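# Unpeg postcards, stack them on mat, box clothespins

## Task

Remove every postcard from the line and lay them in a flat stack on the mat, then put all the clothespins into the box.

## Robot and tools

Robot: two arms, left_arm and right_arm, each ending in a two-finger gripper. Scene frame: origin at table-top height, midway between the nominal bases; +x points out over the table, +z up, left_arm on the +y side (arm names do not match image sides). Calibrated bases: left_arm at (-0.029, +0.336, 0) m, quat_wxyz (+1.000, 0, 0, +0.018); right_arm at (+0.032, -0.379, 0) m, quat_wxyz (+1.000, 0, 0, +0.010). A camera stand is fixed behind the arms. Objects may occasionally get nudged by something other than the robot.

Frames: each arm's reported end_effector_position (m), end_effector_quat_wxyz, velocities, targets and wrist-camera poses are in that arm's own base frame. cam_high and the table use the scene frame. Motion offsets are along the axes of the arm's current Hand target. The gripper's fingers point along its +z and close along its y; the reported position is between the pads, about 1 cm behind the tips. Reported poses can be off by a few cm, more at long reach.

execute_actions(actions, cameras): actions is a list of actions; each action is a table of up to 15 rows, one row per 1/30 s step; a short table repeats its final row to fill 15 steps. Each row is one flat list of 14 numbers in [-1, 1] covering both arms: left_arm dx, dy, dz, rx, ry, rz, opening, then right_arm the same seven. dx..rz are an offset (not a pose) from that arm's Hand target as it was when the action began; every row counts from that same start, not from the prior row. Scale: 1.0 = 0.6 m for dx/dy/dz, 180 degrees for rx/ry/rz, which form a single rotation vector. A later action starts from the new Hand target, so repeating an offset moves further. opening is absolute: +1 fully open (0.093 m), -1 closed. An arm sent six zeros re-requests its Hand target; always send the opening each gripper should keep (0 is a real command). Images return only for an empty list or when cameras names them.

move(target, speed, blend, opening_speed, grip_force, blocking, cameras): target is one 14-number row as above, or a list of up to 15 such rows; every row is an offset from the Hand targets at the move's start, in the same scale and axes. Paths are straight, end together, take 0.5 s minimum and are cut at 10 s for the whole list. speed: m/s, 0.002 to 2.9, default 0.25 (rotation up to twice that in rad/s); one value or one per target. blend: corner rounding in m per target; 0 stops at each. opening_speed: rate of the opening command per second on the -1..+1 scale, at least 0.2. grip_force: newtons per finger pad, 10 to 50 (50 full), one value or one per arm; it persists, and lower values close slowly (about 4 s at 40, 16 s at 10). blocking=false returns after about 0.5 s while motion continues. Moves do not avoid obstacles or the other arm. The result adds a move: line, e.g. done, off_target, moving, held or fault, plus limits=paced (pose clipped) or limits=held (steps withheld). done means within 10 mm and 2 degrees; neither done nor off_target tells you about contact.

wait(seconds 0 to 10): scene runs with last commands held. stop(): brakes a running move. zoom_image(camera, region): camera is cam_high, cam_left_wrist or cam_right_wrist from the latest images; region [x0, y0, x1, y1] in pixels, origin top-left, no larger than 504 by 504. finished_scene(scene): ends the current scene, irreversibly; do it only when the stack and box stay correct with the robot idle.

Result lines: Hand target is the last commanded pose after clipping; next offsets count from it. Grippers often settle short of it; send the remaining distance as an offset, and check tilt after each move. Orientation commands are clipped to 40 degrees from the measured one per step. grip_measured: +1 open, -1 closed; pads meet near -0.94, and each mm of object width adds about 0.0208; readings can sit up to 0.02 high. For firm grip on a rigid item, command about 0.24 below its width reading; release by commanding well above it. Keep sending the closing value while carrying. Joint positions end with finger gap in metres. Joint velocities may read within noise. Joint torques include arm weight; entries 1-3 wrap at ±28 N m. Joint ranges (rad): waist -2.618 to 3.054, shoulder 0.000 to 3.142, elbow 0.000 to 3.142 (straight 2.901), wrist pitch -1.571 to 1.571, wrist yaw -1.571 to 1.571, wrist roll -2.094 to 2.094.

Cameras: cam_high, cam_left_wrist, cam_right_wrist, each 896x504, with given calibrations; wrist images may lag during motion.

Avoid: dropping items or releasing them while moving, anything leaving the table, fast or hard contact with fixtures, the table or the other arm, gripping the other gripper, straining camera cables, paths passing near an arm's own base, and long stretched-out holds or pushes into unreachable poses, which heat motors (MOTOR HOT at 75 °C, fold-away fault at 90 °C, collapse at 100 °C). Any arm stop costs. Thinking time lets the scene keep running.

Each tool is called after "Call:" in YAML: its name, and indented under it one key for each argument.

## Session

Scene 1 solved. Now look at scene 2.

Call:
execute_actions:
  actions: []
  cameras: ["all"]

Call:
zoom_image:
  camera: "cam_high"
  region: [380, 200, 700, 504]

Scene clock: 0.00 s.
left_arm: end_effector_position=(+0.3875, +0.0704, +0.0809) grip_measured=+1.000 end_effector_quat_wxyz=(+0.567, -0.154, +0.805, +0.085) | right_arm: end_effector_position=(+0.3692, -0.0124, +0.0646) grip_measured=+1.000 end_effector_quat_wxyz=(+0.555, +0.050, +0.830, +0.032)
Joint positions: left_arm=[0.075 1.622 0.381 0.879 -0.248 -0.133 0.093] | right_arm=[-0.056 1.58 0.279 0.908 -0.05 0.098 0.093]
Joint velocities: within noise
Joint torques (N m): no reading
Heat: left arm: 43 °C; right arm: 32 °C.
Hand target: left_arm +0.3890, +0.0705, +0.0838; +0.570, -0.155, +0.803, +0.085 | right_arm +0.3713, -0.0125, +0.0685; +0.559, +0.050, +0.827, +0.032
Tool commands: left_gripper/opening=+1.0 right_gripper/opening=+1.0
camera_calibration:
cam_left_wrist: T_world_to_cam=[[0.376276, -0.925043, 0.0520773, -0.0863853], [-0.689247, -0.317039, -0.651479, 0.373473], [0.619157, 0.209242, -0.756877, -0.101999], [0, 0, 0, 1]] pos_world=[0.353074, 0.0598379, 0.170608]
cam_right_wrist: T_world_to_cam=[[-0.0395319, -0.994397, -0.0980356, 0.00897701], [-0.740617, 0.0950212, -0.665175, 0.355488], [0.670763, 0.0463112, -0.740224, -0.113898], [0, 0, 0, 1]] pos_world=[0.340034, -0.0195775, 0.153032]

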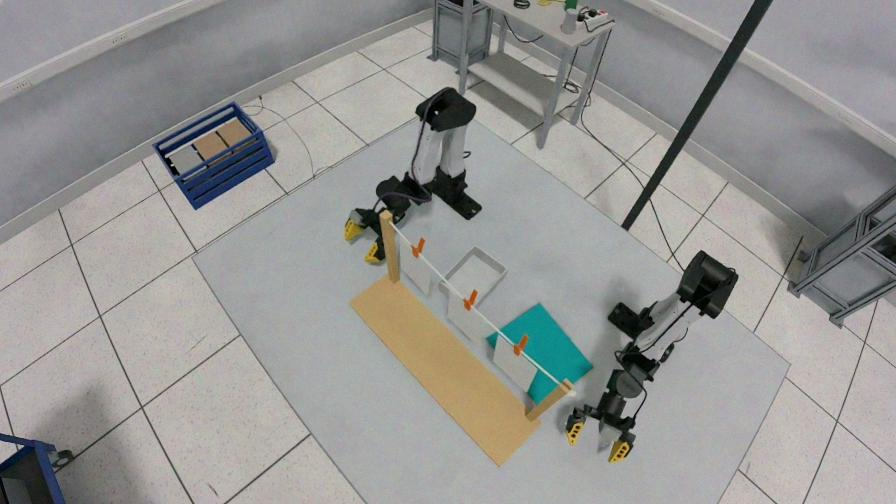

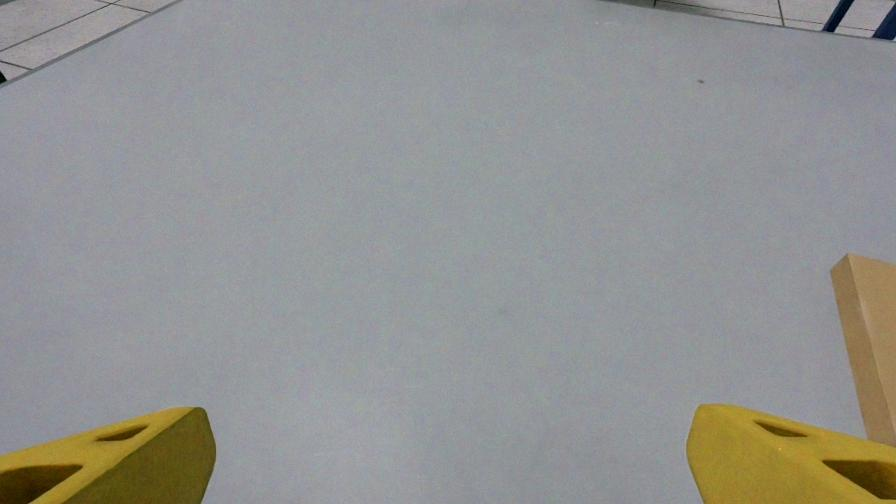

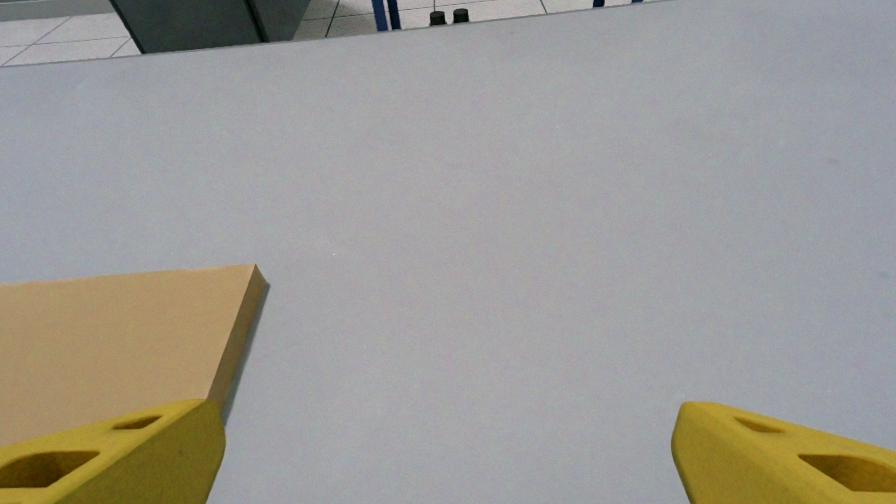

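Scaled by 1.575 from the camera's 896x504 image, which has a finer 1280x720 frame.

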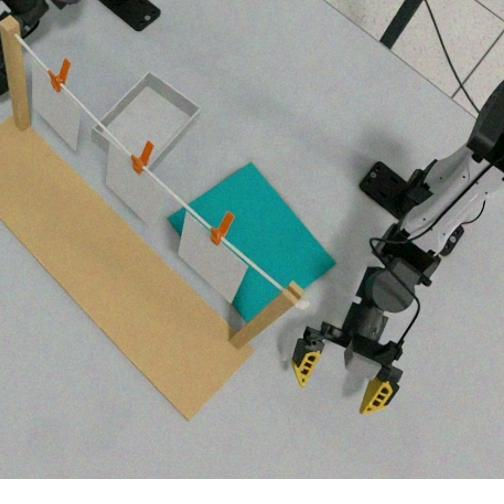

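Call:
zoom_image:
  camera: "cam_high"
  region: [376, 200, 476, 320]

Call:
zoom_image:
  camera: "cam_high"
  region: [440, 270, 600, 430]

Scaled by 4.200 from the camera's 896x504 image, which has a finer 1280x720 frame.

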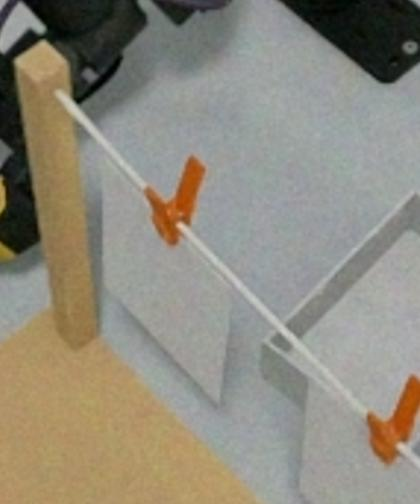

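Scaled by 3.150 from the camera's 896x504 image, which has a finer 1280x720 frame.

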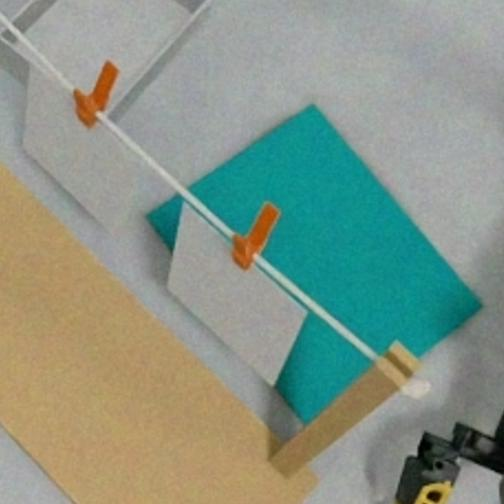

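Call:
move:
  target:
    - [-0.0153,0.0767,-0.293,0,0,0,-0.3,-0.0192,0.0055,-0.3155,0,0,0,-0.3]
    - [-0.0618,-0.2447,-0.4717,0.1641,-0.1034,0.0412,-0.3,-0.075,0.3981,-0.3757,-0.1178,-0.1138,-0.0581,-0.3]
  speed: 0.25
  blend: [0.03,0]
  opening_speed: 1.5
  cameras: ["all"]

Scene clock: 38.63 s.
left_arm: end_effector_position=(+0.1979, -0.1517, +0.2194) grip_measured=-0.299 end_effector_quat_wxyz=(+0.703, +0.063, +0.705, -0.069) | right_arm: end_effector_position=(+0.1872, +0.2230, +0.2236) grip_measured=-0.297 end_effector_quat_wxyz=(+0.695, -0.126, +0.695, +0.132)
Joint positions: left_arm=[-1.307 0.598 0.191 0.401 -1.119 -0.014 0.031] | right_arm=[1.388 0.918 0.27 0.651 1.02 0.007 0.031]
Joint torques (N m): left_arm=[1.02 0.95 9.52 1.65 -0.04 0.15] | right_arm=[-0.83 -0.7 6.2 2 0.05 -0.2]
Heat: left arm: 47 °C; right arm: 41 °C.
Hand target: left_arm +0.1994, -0.1500, +0.2200; +0.704, +0.062, +0.704, -0.062 | right_arm +0.1898, +0.2198, +0.2201; +0.697, -0.123, +0.696, +0.123
Off the commanded pose: left_arm 0.002 m, 1 deg | right_arm 0.005 m, 1 deg.
move: done
camera_calibration:
cam_left_wrist: T_world_to_cam=[[-0.160388, -0.986498, 0.0331171, -0.126606], [-0.487565, 0.050008, -0.871653, 0.326669], [0.858228, -0.155949, -0.489003, 0.00511103], [0, 0, 0, 1]] pos_world=[0.13458, -0.140435, 0.291434]
cam_right_wrist: T_world_to_cam=[[0.362033, -0.932152, 0.00503552, 0.139317], [-0.398183, -0.159528, -0.903328, 0.350008], [0.842842, 0.325029, -0.428921, -0.048904], [0, 0, 0, 1]] pos_world=[0.130149, 0.201595, 0.294495]

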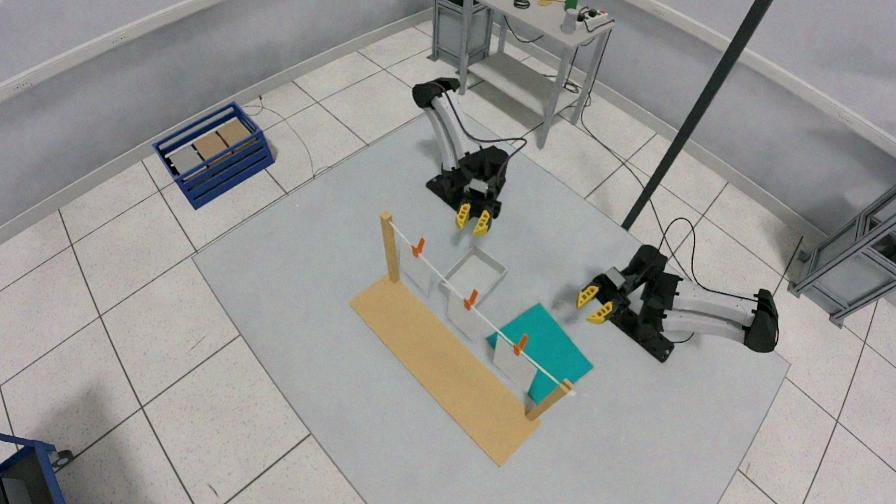

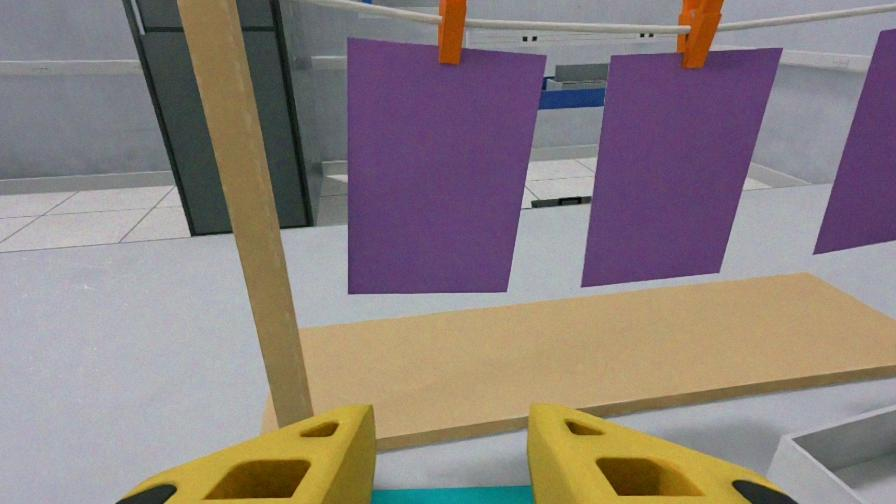

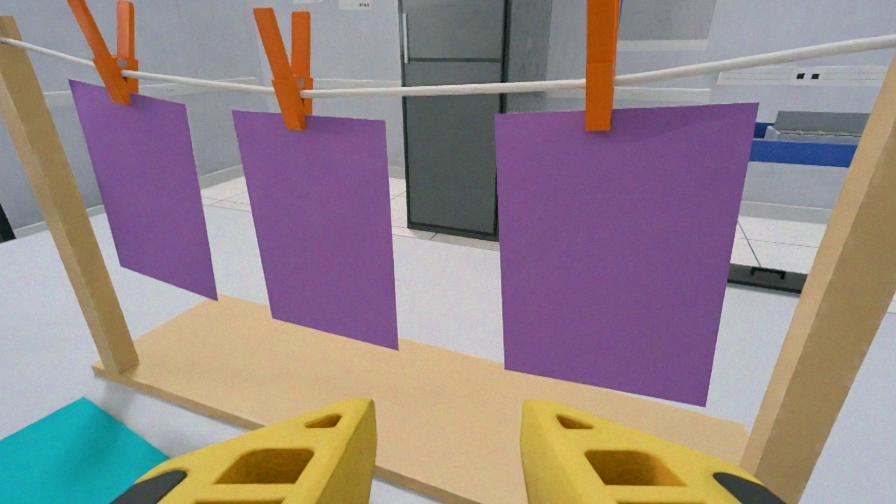

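Call:
move:
  target:
    - [-0.25,-0.0973,0.1198,0.4137,0.2302,0.193,0.3,0.0835,0.0088,0.1863,-0.2056,0,0,-0.4]
    - [-0.2333,-0.1787,0.3303,0.4137,0.2302,0.193,0.3,0.0835,0.0088,0.1863,-0.2056,0,0,-0.4]
  speed: [0.3,0.15]
  blend: [0.02,0]
  opening_speed: 1.5
  cameras: ["all"]

Scene clock: 84.47 s.
left_arm: end_effector_position=(+0.3787, -0.2863, +0.3558) grip_measured=+0.299 end_effector_quat_wxyz=(+0.361, +0.617, +0.661, -0.229) | right_arm: end_effector_position=(+0.2883, +0.2604, +0.1638) grip_measured=-0.397 end_effector_quat_wxyz=(+0.615, -0.334, +0.631, +0.335)
Joint positions: left_arm=[-0.434 2.196 2.831 -1.548 0.64 0.843 0.06] | right_arm=[0.552 1.546 0.332 1.193 -0.434 0.004 0.026]
Joint torques (N m): left_arm=[-0.46 -11.44 8.75 1.22 0.51 -0.13] | right_arm=[-0.75 -4.66 7.45 2.31 -0.22 -0.17]
Heat: left arm: 53 °C; right arm: 46 °C.
Hand target: left_arm +0.3758, -0.2902, +0.3599; +0.242, +0.665, +0.664, -0.242 | right_arm +0.2931, +0.2630, +0.1700; +0.622, -0.338, +0.621, +0.338
Off the commanded pose: left_arm 0.006 m, 15 deg | right_arm 0.008 m, 2 deg.
joint sent to its limit (left arm) — joint 4 (wrist pitch), lower limit. The joint targets are off in orientation, not in position.
move: off_target (left_arm)
camera_calibration:
cam_left_wrist: T_world_to_cam=[[-0.975517, -0.169342, -0.140324, 0.369415], [-0.109106, 0.92664, -0.35977, 0.466014], [0.190954, -0.335651, -0.922429, 0.251121], [0, 0, 0, 1]] pos_world=[0.363263, -0.284981, 0.451137]
cam_right_wrist: T_world_to_cam=[[0.835019, -0.55022, 0.0006871, -0.0971608], [-0.245908, -0.37431, -0.894104, 0.352662], [0.492211, 0.746425, -0.447859, -0.177518], [0, 0, 0, 1]] pos_world=[0.25523, 0.211049, 0.23588]

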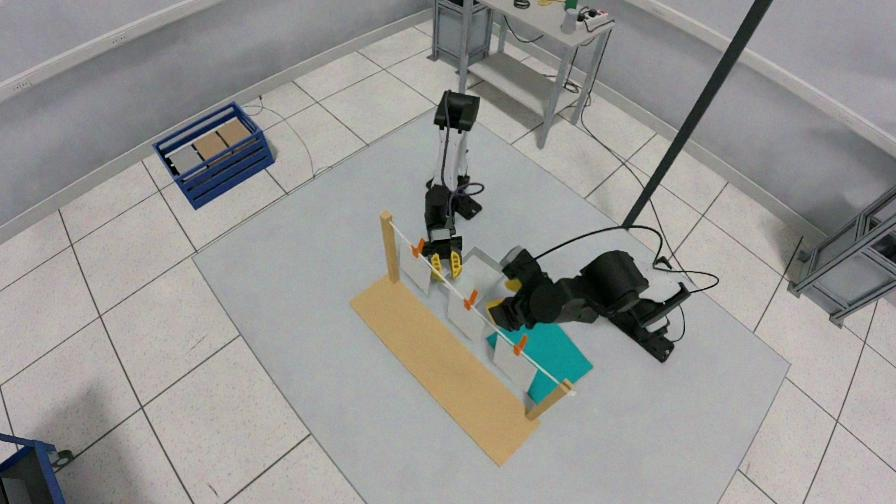

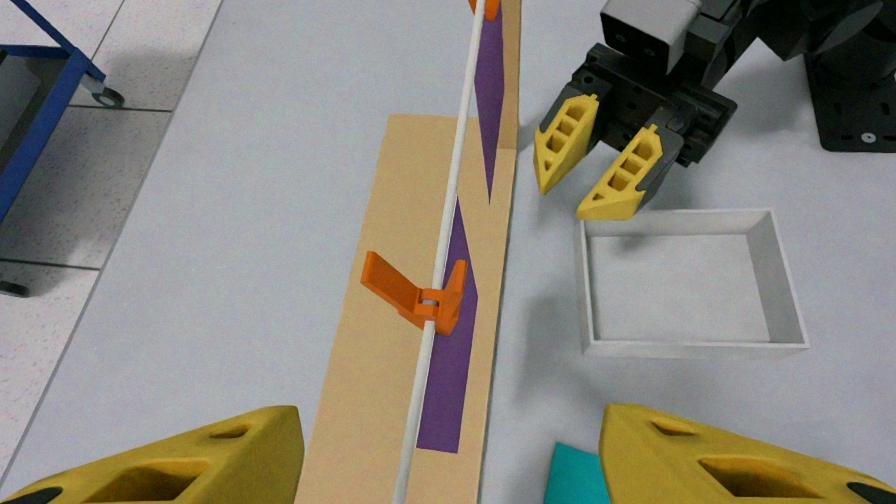

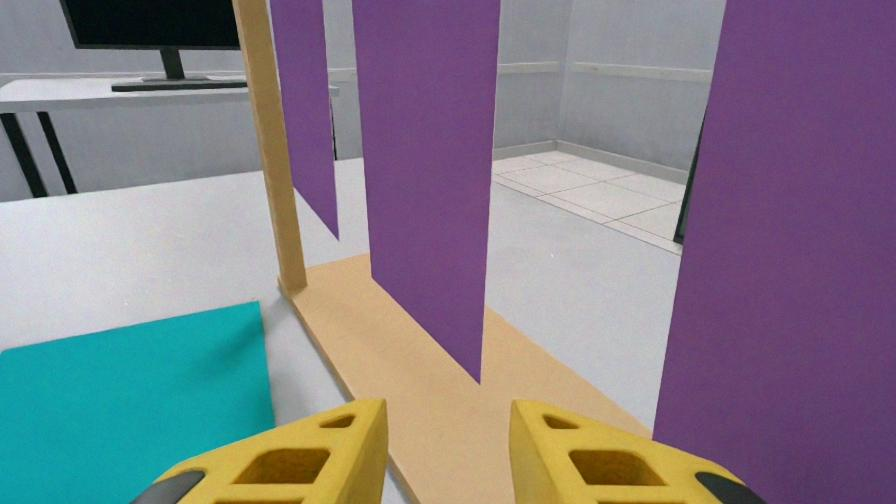

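Call:
move:
  target: [-0.0362,0.0403,0.0757,-0.0396,-0.0552,-0.0397,0.3,-0.01,-0.0132,0.1477,0,0,0,-0.25]
  speed: 0.07
  cameras: ["cam_left_wrist","cam_right_wrist"]

Scene clock: 118.30 s.
left_arm: end_effector_position=(+0.3979, -0.3315, +0.3358) grip_measured=+0.299 end_effector_quat_wxyz=(+0.353, +0.567, +0.692, -0.273) | right_arm: end_effector_position=(+0.3450, +0.3268, +0.1775) grip_measured=-0.253 end_effector_quat_wxyz=(+0.623, -0.335, +0.621, +0.338)
Joint positions: left_arm=[-0.499 2.286 2.839 -1.402 0.64 0.625 0.06] | right_arm=[0.634 1.796 0.676 1.124 -0.357 0.004 0.033]
Joint torques (N m): left_arm=[-0.42 -12.11 9.61 1.45 0.33 -0.11] | right_arm=[0.9 -7.43 7.82 2.12 0.03 -0.14]
Heat: left arm: 50 °C; right arm: 48 °C.
Hand target: left_arm +0.4000, -0.3361, +0.3390; +0.324, +0.582, +0.695, -0.271 | right_arm +0.3480, +0.3331, +0.1761; +0.622, -0.338, +0.621, +0.338
Off the commanded pose: left_arm 0.006 m, 4 deg | right_arm 0.007 m, 0 deg.
elbow stopped short (left arm): the move would have taken joint 3 (elbow) straighter than the controller allows.
move: off_target (left_arm)
camera_calibration:
cam_left_wrist: T_world_to_cam=[[-0.969858, -0.242892, -0.0194543, 0.310519], [-0.214436, 0.888696, -0.405261, 0.547417], [0.115724, -0.388874, -0.913994, 0.223343], [0, 0, 0, 1]] pos_world=[0.3927, -0.324212, 0.432022]
cam_right_wrist: T_world_to_cam=[[0.838228, -0.545202, 0.0113438, -0.112715], [-0.224026, -0.363248, -0.904358, 0.394375], [0.497178, 0.755517, -0.426624, -0.257233], [0, 0, 0, 1]] pos_world=[0.310722, 0.276147, 0.248193]
Images, in order (width x height): cam_left_wrist 896x504, cam_right_wrist 896x504.

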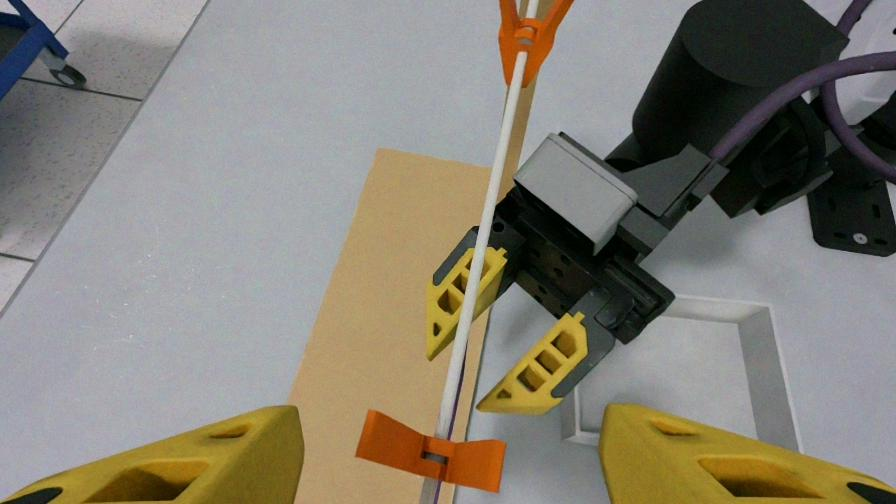

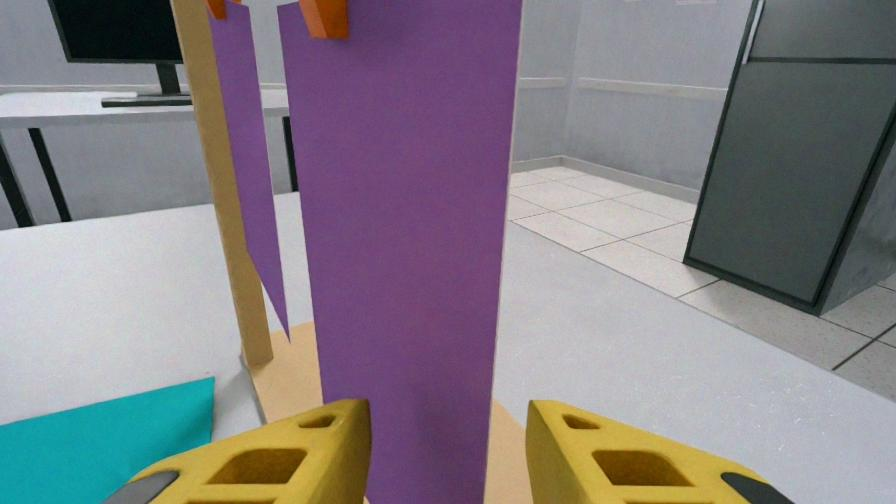

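Call:
move:
  target: [0.0445,0.0033,0.0313,0,0,0,0.3,0,0.0208,-0.0077,0,0,0,-0.75]
  speed: 0.04
  opening_speed: 0.5
  cameras: ["cam_left_wrist","cam_right_wrist"]

Scene clock: 163.23 s.
left_arm: end_effector_position=(+0.4002, -0.3328, +0.3169) grip_measured=+0.299 end_effector_quat_wxyz=(+0.334, +0.579, +0.693, -0.271) | right_arm: end_effector_position=(+0.3390, +0.3347, +0.1774) grip_measured=-0.747 end_effector_quat_wxyz=(+0.623, -0.335, +0.621, +0.338)
Joint positions: left_arm=[-0.499 2.293 2.79 -1.401 0.64 0.665 0.06] | right_arm=[0.666 1.796 0.676 1.123 -0.325 0.004 0.009]
Joint torques (N m): left_arm=[0.36 -12.82 5.6 1.25 0.39 0.17] | right_arm=[0.96 -9.96 4.96 2.23 0.02 -0.18]
Heat: left arm: 53 °C; right arm: 51 °C.
Hand target: left_arm +0.4014, -0.3330, +0.3064; +0.323, +0.582, +0.695, -0.271 | right_arm +0.3349, +0.3361, +0.1761; +0.622, -0.338, +0.621, +0.338
Off the commanded pose: left_arm 0.010 m, 1 deg | right_arm 0.004 m, 0 deg.
move: done
camera_calibration:
cam_left_wrist: T_world_to_cam=[[-0.975817, -0.218357, -0.0101125, 0.319545], [-0.199008, 0.906582, -0.372162, 0.530613], [0.0904319, -0.361149, -0.928113, 0.229101], [0, 0, 0, 1]] pos_world=[0.396695, -0.32853, 0.413337]
cam_right_wrist: T_world_to_cam=[[0.838072, -0.545445, 0.01117, -0.10308], [-0.224421, -0.363338, -0.904224, 0.395937], [0.497263, 0.755298, -0.426913, -0.260179], [0, 0, 0, 1]] pos_world=[0.304622, 0.284147, 0.248093]
Images, in order (width x height): cam_left_wrist 896x504, cam_right_wrist 896x504.

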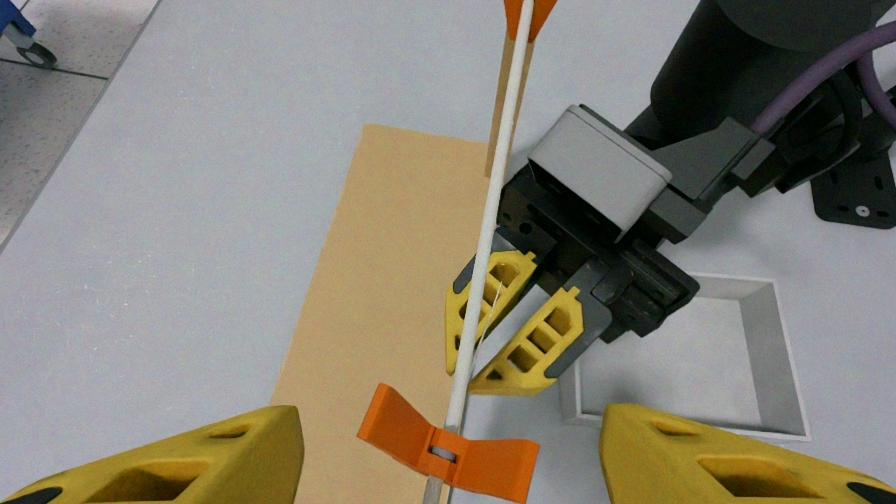

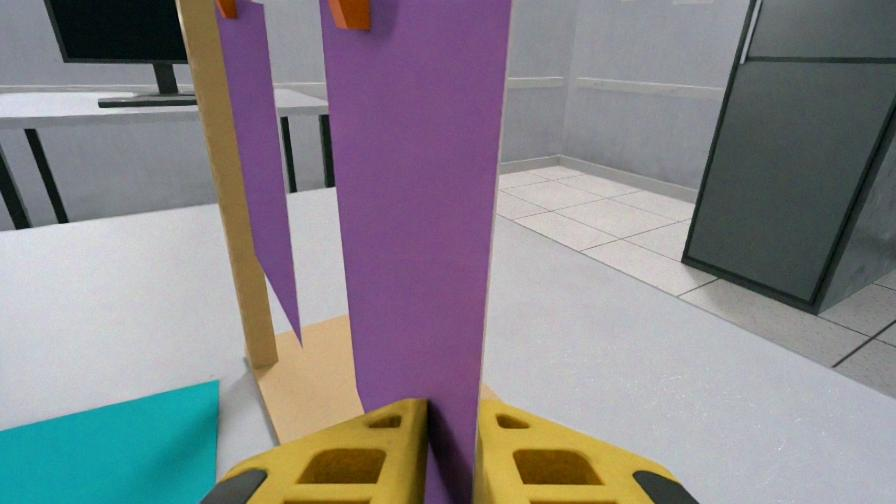

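Call:
move:
  target: [0.0198,0,0.0166,0.0341,0,0.0286,0.3,0,0.0047,-0.0112,-0.0667,0,0,-0.72]
  speed: 0.04
  cameras: ["cam_left_wrist","cam_right_wrist"]

Scene clock: 207.03 s.
left_arm: end_effector_position=(+0.3988, -0.3343, +0.2910) grip_measured=+0.299 end_effector_quat_wxyz=(+0.312, +0.622, +0.657, -0.291) | right_arm: end_effector_position=(+0.3233, +0.3300, +0.1773) grip_measured=-0.723 end_effector_quat_wxyz=(+0.585, -0.397, +0.584, +0.399)
Joint positions: left_arm=[-0.482 2.373 2.839 -1.476 0.721 0.818 0.06] | right_arm=[0.586 1.796 0.676 1.123 -0.609 0.004 0.01]
Joint torques (N m): left_arm=[0.99 -12.7 9.83 1.03 0.56 0.17] | right_arm=[-0.76 -7.3 7.88 1.99 -0.23 -0.15]
Heat: left arm: 53 °C; right arm: 55 °C.
Hand target: left_arm +0.4015, -0.3329, +0.2910; +0.304, +0.629, +0.652, -0.293 | right_arm +0.3288, +0.3320, +0.1761; +0.583, -0.401, +0.582, +0.401
Off the commanded pose: left_arm 0.003 m, 1 deg | right_arm 0.006 m, 1 deg.
elbow stopped short (left arm): the move would have taken joint 3 (elbow) straighter than the controller allows.
move: done
camera_calibration:
cam_left_wrist: T_world_to_cam=[[-0.995608, -0.0935395, -0.00392234, 0.365466], [-0.0856755, 0.927196, -0.364647, 0.481532], [0.0377457, -0.362709, -0.931138, 0.226013], [0, 0, 0, 1]] pos_world=[0.396585, -0.330313, 0.387471]
cam_right_wrist: T_world_to_cam=[[0.931045, -0.364706, 0.0120551, -0.182435], [-0.145717, -0.401877, -0.904025, 0.377941], [0.334548, 0.839931, -0.42731, -0.224136], [0, 0, 0, 1]] pos_world=[0.299912, 0.27361, 0.248092]
Images, in order (width x height): cam_left_wrist 896x504, cam_right_wrist 896x504.

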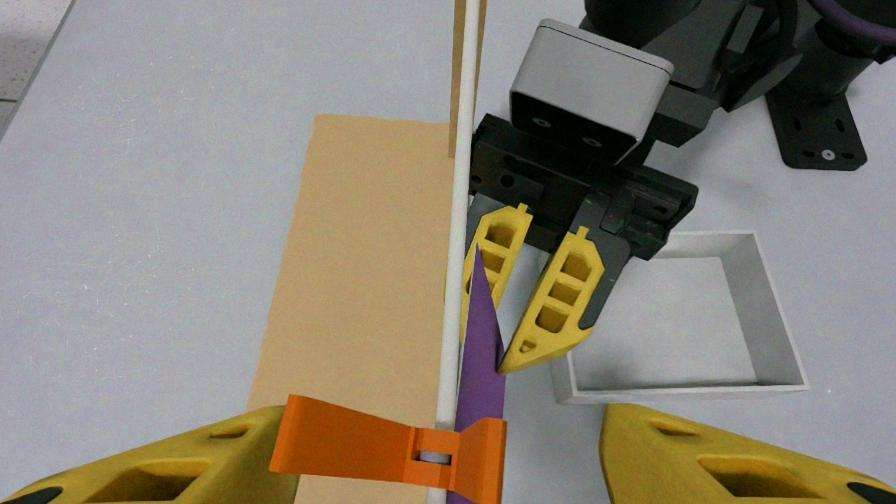

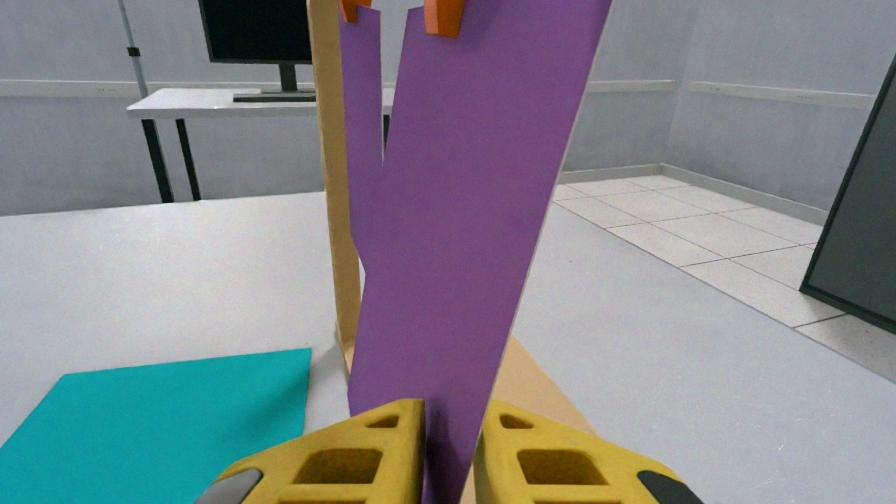

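Call:
move:
  target: [-0.0102,0,-0.0086,0,0,0,0.3,0,-0.021,0.008,0,0,0,-0.72]
  speed: 0.04
  cameras: ["cam_left_wrist","cam_right_wrist"]

Scene clock: 220.77 s.
left_arm: end_effector_position=(+0.3988, -0.3343, +0.2910) grip_measured=+0.299 end_effector_quat_wxyz=(+0.312, +0.622, +0.657, -0.291) | right_arm: end_effector_position=(+0.3375, +0.3299, +0.1776) grip_measured=-0.723 end_effector_quat_wxyz=(+0.586, -0.396, +0.584, +0.398)
Joint positions: left_arm=[-0.482 2.373 2.839 -1.476 0.721 0.818 0.06] | right_arm=[0.562 1.83 0.726 1.109 -0.631 0.004 0.01]
Joint torques (N m): left_arm=[0.99 -14.04 9.81 1.15 0.56 -0.01] | right_arm=[-0.69 -7.75 7.84 2.04 -0.27 -0.15]
Heat: left arm: 56 °C; right arm: 54 °C.
Hand target: left_arm +0.4015, -0.3328, +0.2990; +0.304, +0.629, +0.653, -0.293 | right_arm +0.3424, +0.3319, +0.1760; +0.583, -0.401, +0.582, +0.401
Off the commanded pose: left_arm 0.009 m, 1 deg | right_arm 0.005 m, 1 deg.
elbow stopped short (left arm): the move would have taken joint 3 (elbow) straighter than the controller allows.
move: done
camera_calibration:
cam_left_wrist: T_world_to_cam=[[-0.995625, -0.0933659, -0.00375323, 0.365465], [-0.085564, 0.927097, -0.364924, 0.481562], [0.0375511, -0.363006, -0.93103, 0.22595], [0, 0, 0, 1]] pos_world=[0.396586, -0.330311, 0.387471]
cam_right_wrist: T_world_to_cam=[[0.930505, -0.366062, 0.012589, -0.195196], [-0.145677, -0.401398, -0.904245, 0.380138], [0.336062, 0.83957, -0.426829, -0.229138], [0, 0, 0, 1]] pos_world=[0.314013, 0.27351, 0.248392]
Images, in order (width x height): cam_left_wrist 896x504, cam_right_wrist 896x504.

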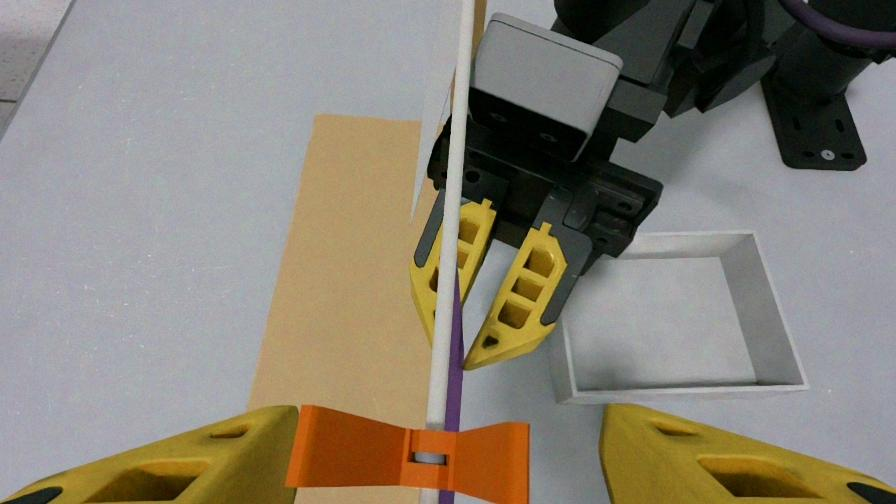

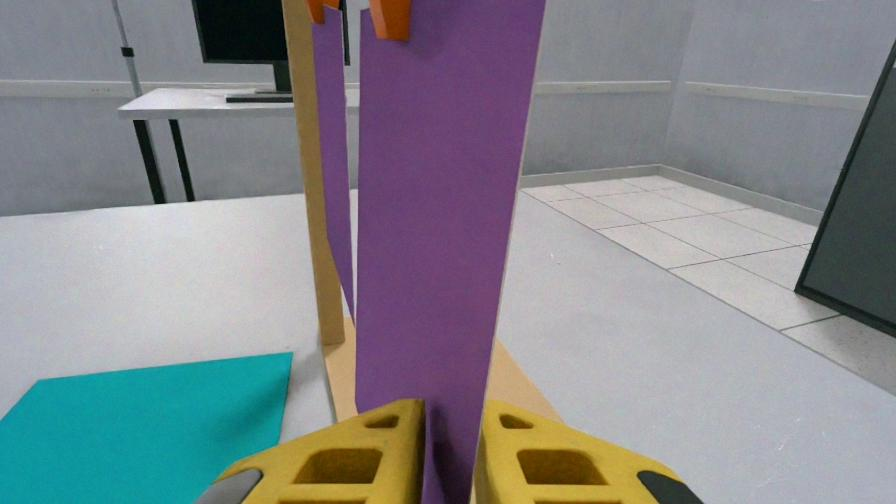

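Call:
move:
  target: [-0.0102,0.0067,-0.0086,0,0,0,0.3,0,0,0,0,0,0,-1]
  speed: 0.04
  opening_speed: 0.4
  cameras: ["cam_left_wrist","cam_right_wrist"]

Scene clock: 230.90 s.
left_arm: end_effector_position=(+0.4021, -0.3354, +0.2935) grip_measured=+0.299 end_effector_quat_wxyz=(+0.320, +0.619, +0.656, -0.291) | right_arm: end_effector_position=(+0.3371, +0.3301, +0.1776) grip_measured=-0.971 end_effector_quat_wxyz=(+0.585, -0.397, +0.584, +0.399)
Joint positions: left_arm=[-0.48 2.373 2.839 -1.455 0.724 0.807 0.06] | right_arm=[0.562 1.83 0.726 1.109 -0.634 0.004 0]
Joint torques (N m): left_arm=[1.25 -15.01 9.85 1.24 0.56 -0.11] | right_arm=[-0.66 -7.79 7.82 1.99 -0.2 -0.16]
Heat: left arm: 59 °C; right arm: 53 °C.
Hand target: left_arm +0.4054, -0.3328, +0.3071; +0.304, +0.629, +0.652, -0.293 | right_arm +0.3424, +0.3319, +0.1760; +0.583, -0.401, +0.582, +0.401
Off the commanded pose: left_arm 0.014 m, 2 deg | right_arm 0.006 m, 1 deg.
elbow stopped short (left arm): the move would have taken joint 3 (elbow) straighter than the controller allows.
move: off_target (left_arm)
camera_calibration:
cam_left_wrist: T_world_to_cam=[[-0.99486, -0.100664, -0.010954, 0.368017], [-0.0891257, 0.921868, -0.377116, 0.4871], [0.04806, -0.374201, -0.926101, 0.218331], [0, 0, 0, 1]] pos_world=[0.399046, -0.330296, 0.389921]
cam_right_wrist: T_world_to_cam=[[0.93148, -0.363584, 0.0123169, -0.195757], [-0.144947, -0.401973, -0.904106, 0.379977], [0.33367, 0.840372, -0.42713, -0.228641], [0, 0, 0, 1]] pos_world=[0.313711, 0.27371, 0.248292]
Images, in order (width x height): cam_left_wrist 896x504, cam_right_wrist 896x504.

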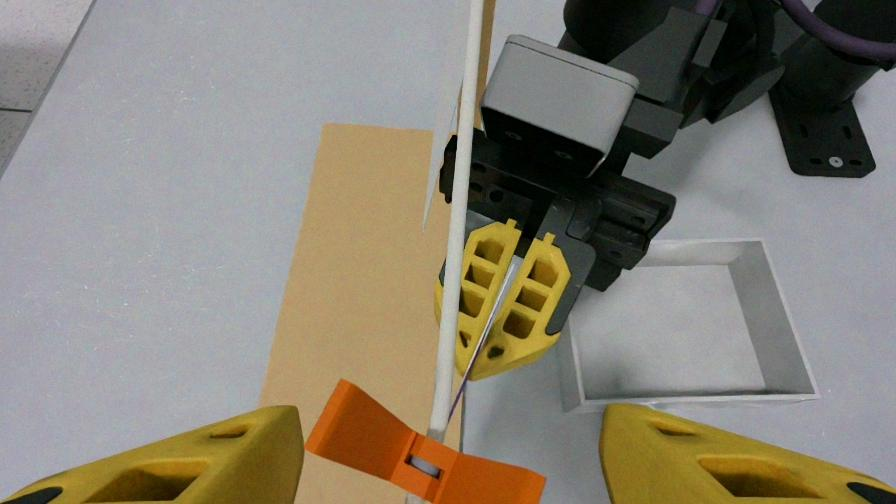

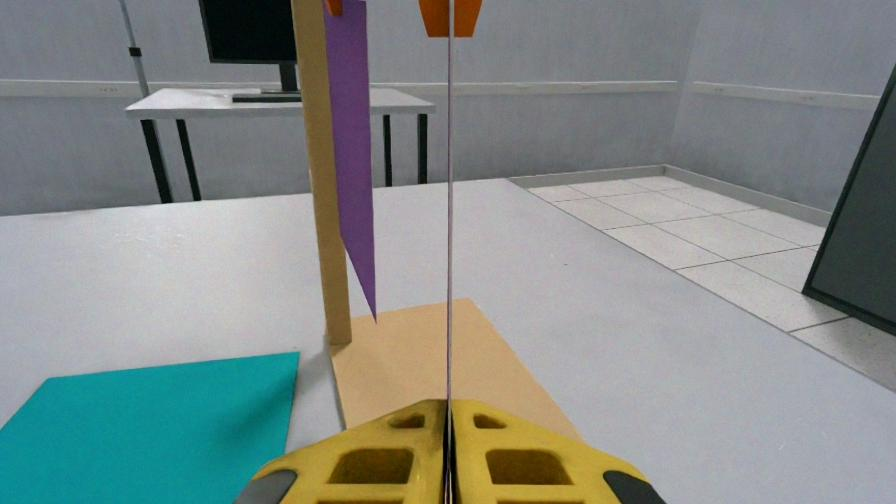

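Call:
move:
  target: [-0.0153,0.004,-0.0129,0,0,0,0.3,0,0,0,0,0,0,-1]
  speed: 0.04
  cameras: ["cam_left_wrist"]

Scene clock: 252.10 s.
left_arm: end_effector_position=(+0.4076, -0.3365, +0.2971) grip_measured=+0.299 end_effector_quat_wxyz=(+0.329, +0.610, +0.659, -0.293) | right_arm: end_effector_position=(+0.3371, +0.3301, +0.1776) grip_measured=-0.971 end_effector_quat_wxyz=(+0.585, -0.397, +0.584, +0.399)
Joint positions: left_arm=[-0.477 2.373 2.839 -1.425 0.726 0.778 0.06] | right_arm=[0.562 1.83 0.726 1.109 -0.634 0.004 0]
Joint torques (N m): left_arm=[1.21 -16.73 9.89 1.3 0.55 -0.11] | right_arm=[-0.57 -7.82 7.76 2 -0.21 -0.15]
Heat: left arm: 63 °C; right arm: 52 °C.
Hand target: left_arm +0.4079, -0.3325, +0.3190; +0.304, +0.629, +0.652, -0.293 | right_arm +0.3424, +0.3319, +0.1760; +0.583, -0.401, +0.582, +0.401
Off the commanded pose: left_arm 0.022 m, 4 deg | right_arm 0.006 m, 1 deg.
elbow stopped short (left arm): the move would have taken joint 3 (elbow) straighter than the controller allows.
move: off_target (left_arm)
camera_calibration:
cam_left_wrist: T_world_to_cam=[[-0.99257, -0.121011, -0.0126836, 0.366068], [-0.106306, 0.91319, -0.393426, 0.49888], [0.0591913, -0.389155, -0.919269, 0.209358], [0, 0, 0, 1]] pos_world=[0.403989, -0.329801, 0.393372]
Images, in order (width x height): cam_left_wrist 896x504.

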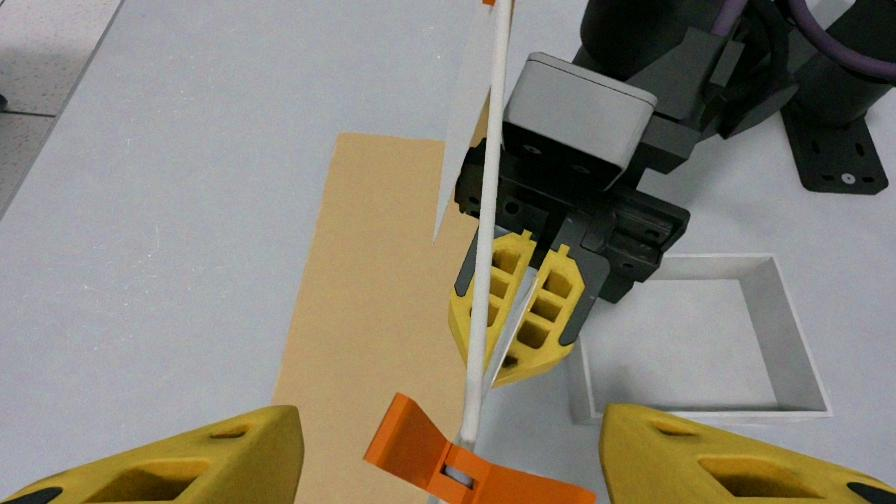

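Call:
move:
  target: [0,-0.01,0,0,0,0,-1,0,0,0,0,0,0,-1]
  speed: 0.04
  opening_speed: 0.6
  cameras: ["cam_left_wrist","cam_right_wrist"]

Scene clock: 263.60 s.
left_arm: end_effector_position=(+0.4068, -0.3372, +0.2979) grip_measured=-0.729 end_effector_quat_wxyz=(+0.330, +0.610, +0.657, -0.296) | right_arm: end_effector_position=(+0.3370, +0.3301, +0.1773) grip_measured=-0.971 end_effector_quat_wxyz=(+0.585, -0.397, +0.584, +0.399)
Joint positions: left_arm=[-0.477 2.373 2.839 -1.424 0.733 0.777 0.01] | right_arm=[0.562 1.83 0.726 1.108 -0.634 0.004 0]
Joint torques (N m): left_arm=[0.55 -17.26 9.89 1.09 0.44 -0.07] | right_arm=[-0.72 -7.82 7.91 2.01 -0.21 -0.16]
Heat: left arm: 67 °C; right arm: 52 °C.
Hand target: left_arm +0.4019, -0.3328, +0.3191; +0.304, +0.629, +0.653, -0.293 | right_arm +0.3424, +0.3319, +0.1760; +0.583, -0.401, +0.582, +0.401
Off the commanded pose: left_arm 0.022 m, 4 deg | right_arm 0.006 m, 1 deg.
elbow stopped short (left arm): the move would have taken joint 3 (elbow) straighter than the controller allows.
move: off_target (left_arm)
camera_calibration:
cam_left_wrist: T_world_to_cam=[[-0.993038, -0.117424, -0.00937233, 0.365754], [-0.104, 0.91131, -0.398369, 0.499618], [0.0553191, -0.394621, -0.917177, 0.209016], [0, 0, 0, 1]] pos_world=[0.403605, -0.329876, 0.394165]
cam_right_wrist: T_world_to_cam=[[0.931628, -0.363227, 0.0116642, -0.195736], [-0.145631, -0.402546, -0.903741, 0.380077], [0.332959, 0.840252, -0.42792, -0.228274], [0, 0, 0, 1]] pos_world=[0.31371, 0.27371, 0.248091]
Images, in order (width x height): cam_left_wrist 896x504, cam_right_wrist 896x504.

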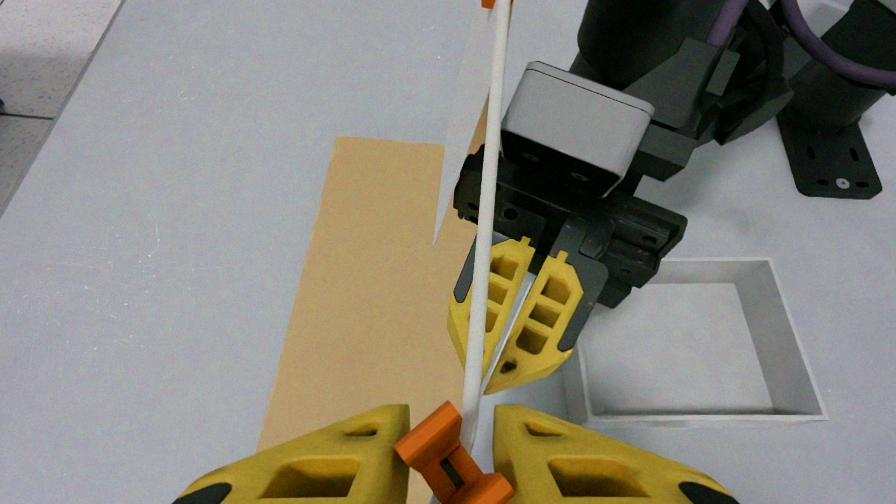

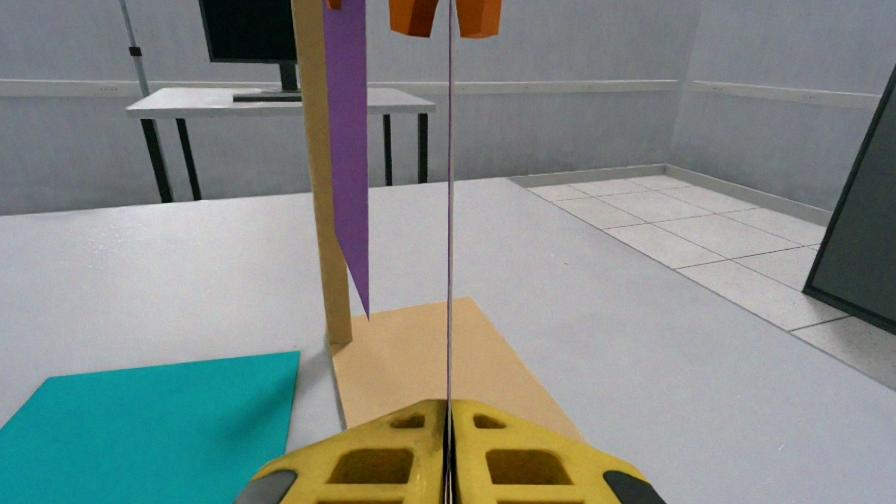

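Call:
move:
  target:
    - [0,0,0,0,0,0,-1,0.05,0,0,0,0,0,-1]
    - [-0.007,-0.0028,-0.0822,0,0,0,-1,0.05,0,0,0,0,0,-1]
  speed: [0.06,0.06]
  cameras: ["cam_left_wrist","cam_right_wrist"]

Scene clock: 287.30 s.
left_arm: end_effector_position=(+0.4055, -0.3062, +0.3287) grip_measured=-0.867 end_effector_quat_wxyz=(+0.351, +0.591, +0.663, -0.295) | right_arm: end_effector_position=(+0.3417, +0.3331, +0.1527) grip_measured=-0.971 end_effector_quat_wxyz=(+0.586, -0.397, +0.582, +0.399)
Joint positions: left_arm=[-0.416 2.309 2.844 -1.465 0.763 0.776 0.004] | right_arm=[0.562 1.94 0.726 1.222 -0.634 0.004 0]
Joint torques (N m): left_arm=[1.51 -17.48 9.11 1.13 0.58 0.12] | right_arm=[-0.64 -8.42 5.19 2.19 -0.19 -0.12]
Heat: left arm: 72 °C; right arm: 53 °C.
Hand target: left_arm +0.3990, -0.2979, +0.3539; +0.304, +0.629, +0.652, -0.293 | right_arm +0.3424, +0.3319, +0.1461; +0.583, -0.401, +0.582, +0.401
Off the commanded pose: left_arm 0.027 m, 7 deg | right_arm 0.007 m, 1 deg.
elbow stopped short (left arm): the move would have taken joint 3 (elbow) straighter than the controller allows.
move: off_target (left_arm)
camera_calibration:
cam_left_wrist: T_world_to_cam=[[-0.986632, -0.161913, -0.0184883, 0.355167], [-0.138259, 0.891707, -0.430979, 0.502168], [0.0862671, -0.422662, -0.902172, 0.223525], [0, 0, 0, 1]] pos_world=[0.400566, -0.295805, 0.424649]
cam_right_wrist: T_world_to_cam=[[0.931558, -0.363299, 0.0146218, -0.199146], [-0.141853, -0.400174, -0.905394, 0.357854], [0.33478, 0.841353, -0.42432, -0.244433], [0, 0, 0, 1]] pos_world=[0.31811, 0.276509, 0.223193]
Images, in order (width x height): cam_left_wrist 896x504, cam_right_wrist 896x504.

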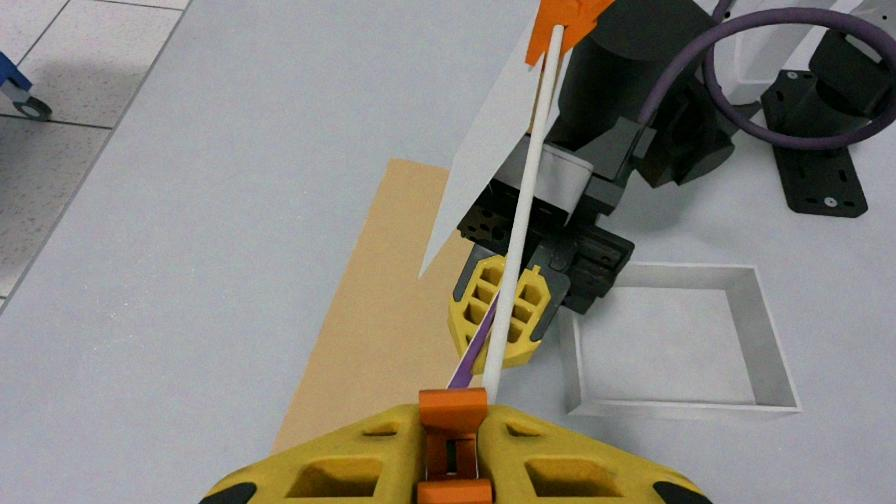

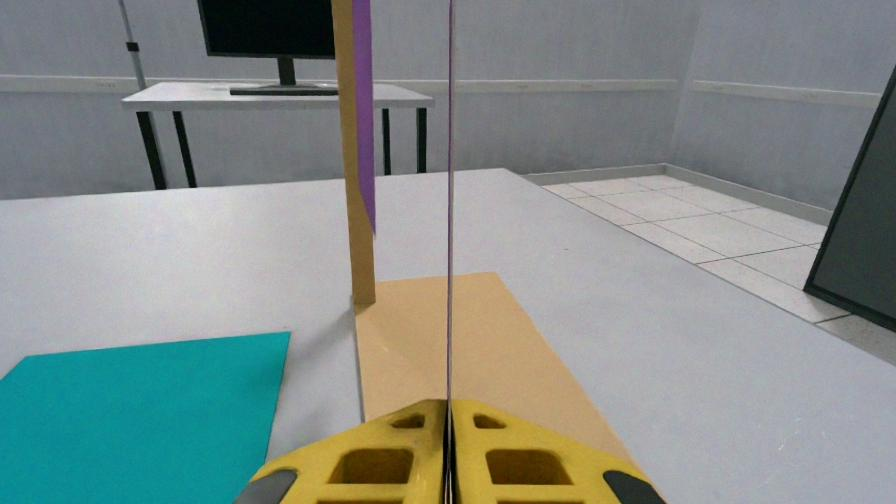

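Call:
execute_actions:
  actions: []
  cameras: ["cam_high"]

Call:
zoom_image:
  camera: "cam_high"
  region: [420, 240, 570, 360]

Scene clock: 304.83 s.
left_arm: end_effector_position=(+0.4055, -0.3063, +0.3287) grip_measured=-0.878 end_effector_quat_wxyz=(+0.351, +0.591, +0.663, -0.296) | right_arm: end_effector_position=(+0.3417, +0.3331, +0.1527) grip_measured=-0.971 end_effector_quat_wxyz=(+0.586, -0.397, +0.582, +0.399)
Joint positions: left_arm=[-0.416 2.309 2.844 -1.465 0.764 0.776 0.003] | right_arm=[0.562 1.94 0.726 1.222 -0.634 0.004 0]
Joint velocities: within noise
Joint torques (N m): left_arm=[1.51 -17.48 9.09 1.14 0.58 0.12] | right_arm=[-0.7 -8.38 5.41 2.19 -0.24 -0.13]
Heat: left arm: 68 °C; right arm: 54 °C.
Hand target: left_arm +0.3990, -0.2980, +0.3539; +0.304, +0.629, +0.652, -0.293 | right_arm +0.3424, +0.3319, +0.1461; +0.583, -0.401, +0.582, +0.401
Tool commands: left_gripper/opening=-1.0 right_gripper/opening=-1.0
Off the commanded pose: left_arm 0.027 m, 7 deg | right_arm 0.007 m, 1 deg.
Images, in order (width x height): cam_high 896x504.

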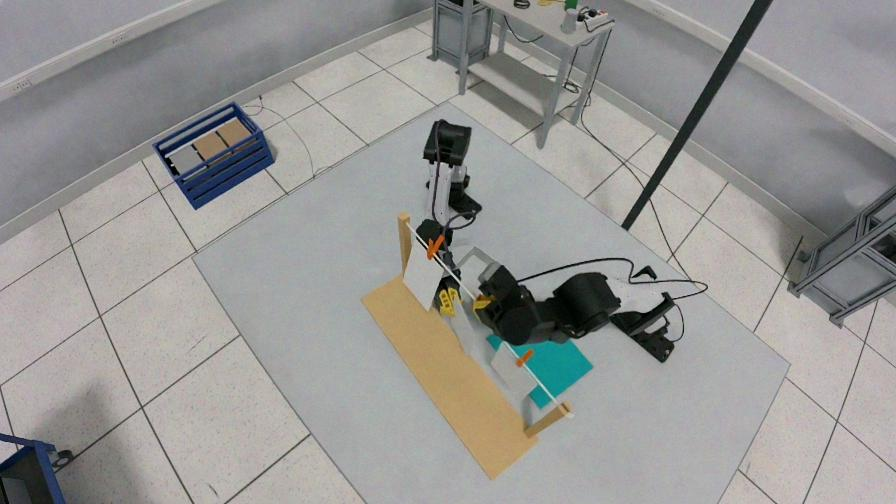

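Scaled by 3.360 from the camera's 896x504 image, which has a finer 1280x720 frame.

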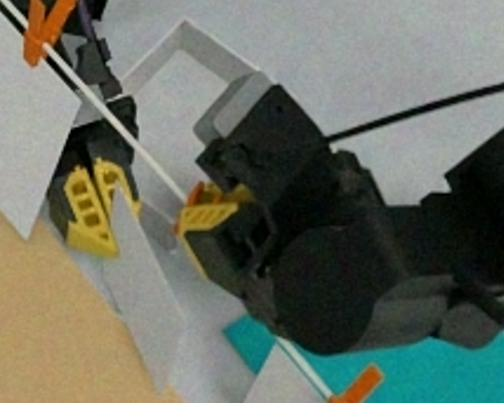

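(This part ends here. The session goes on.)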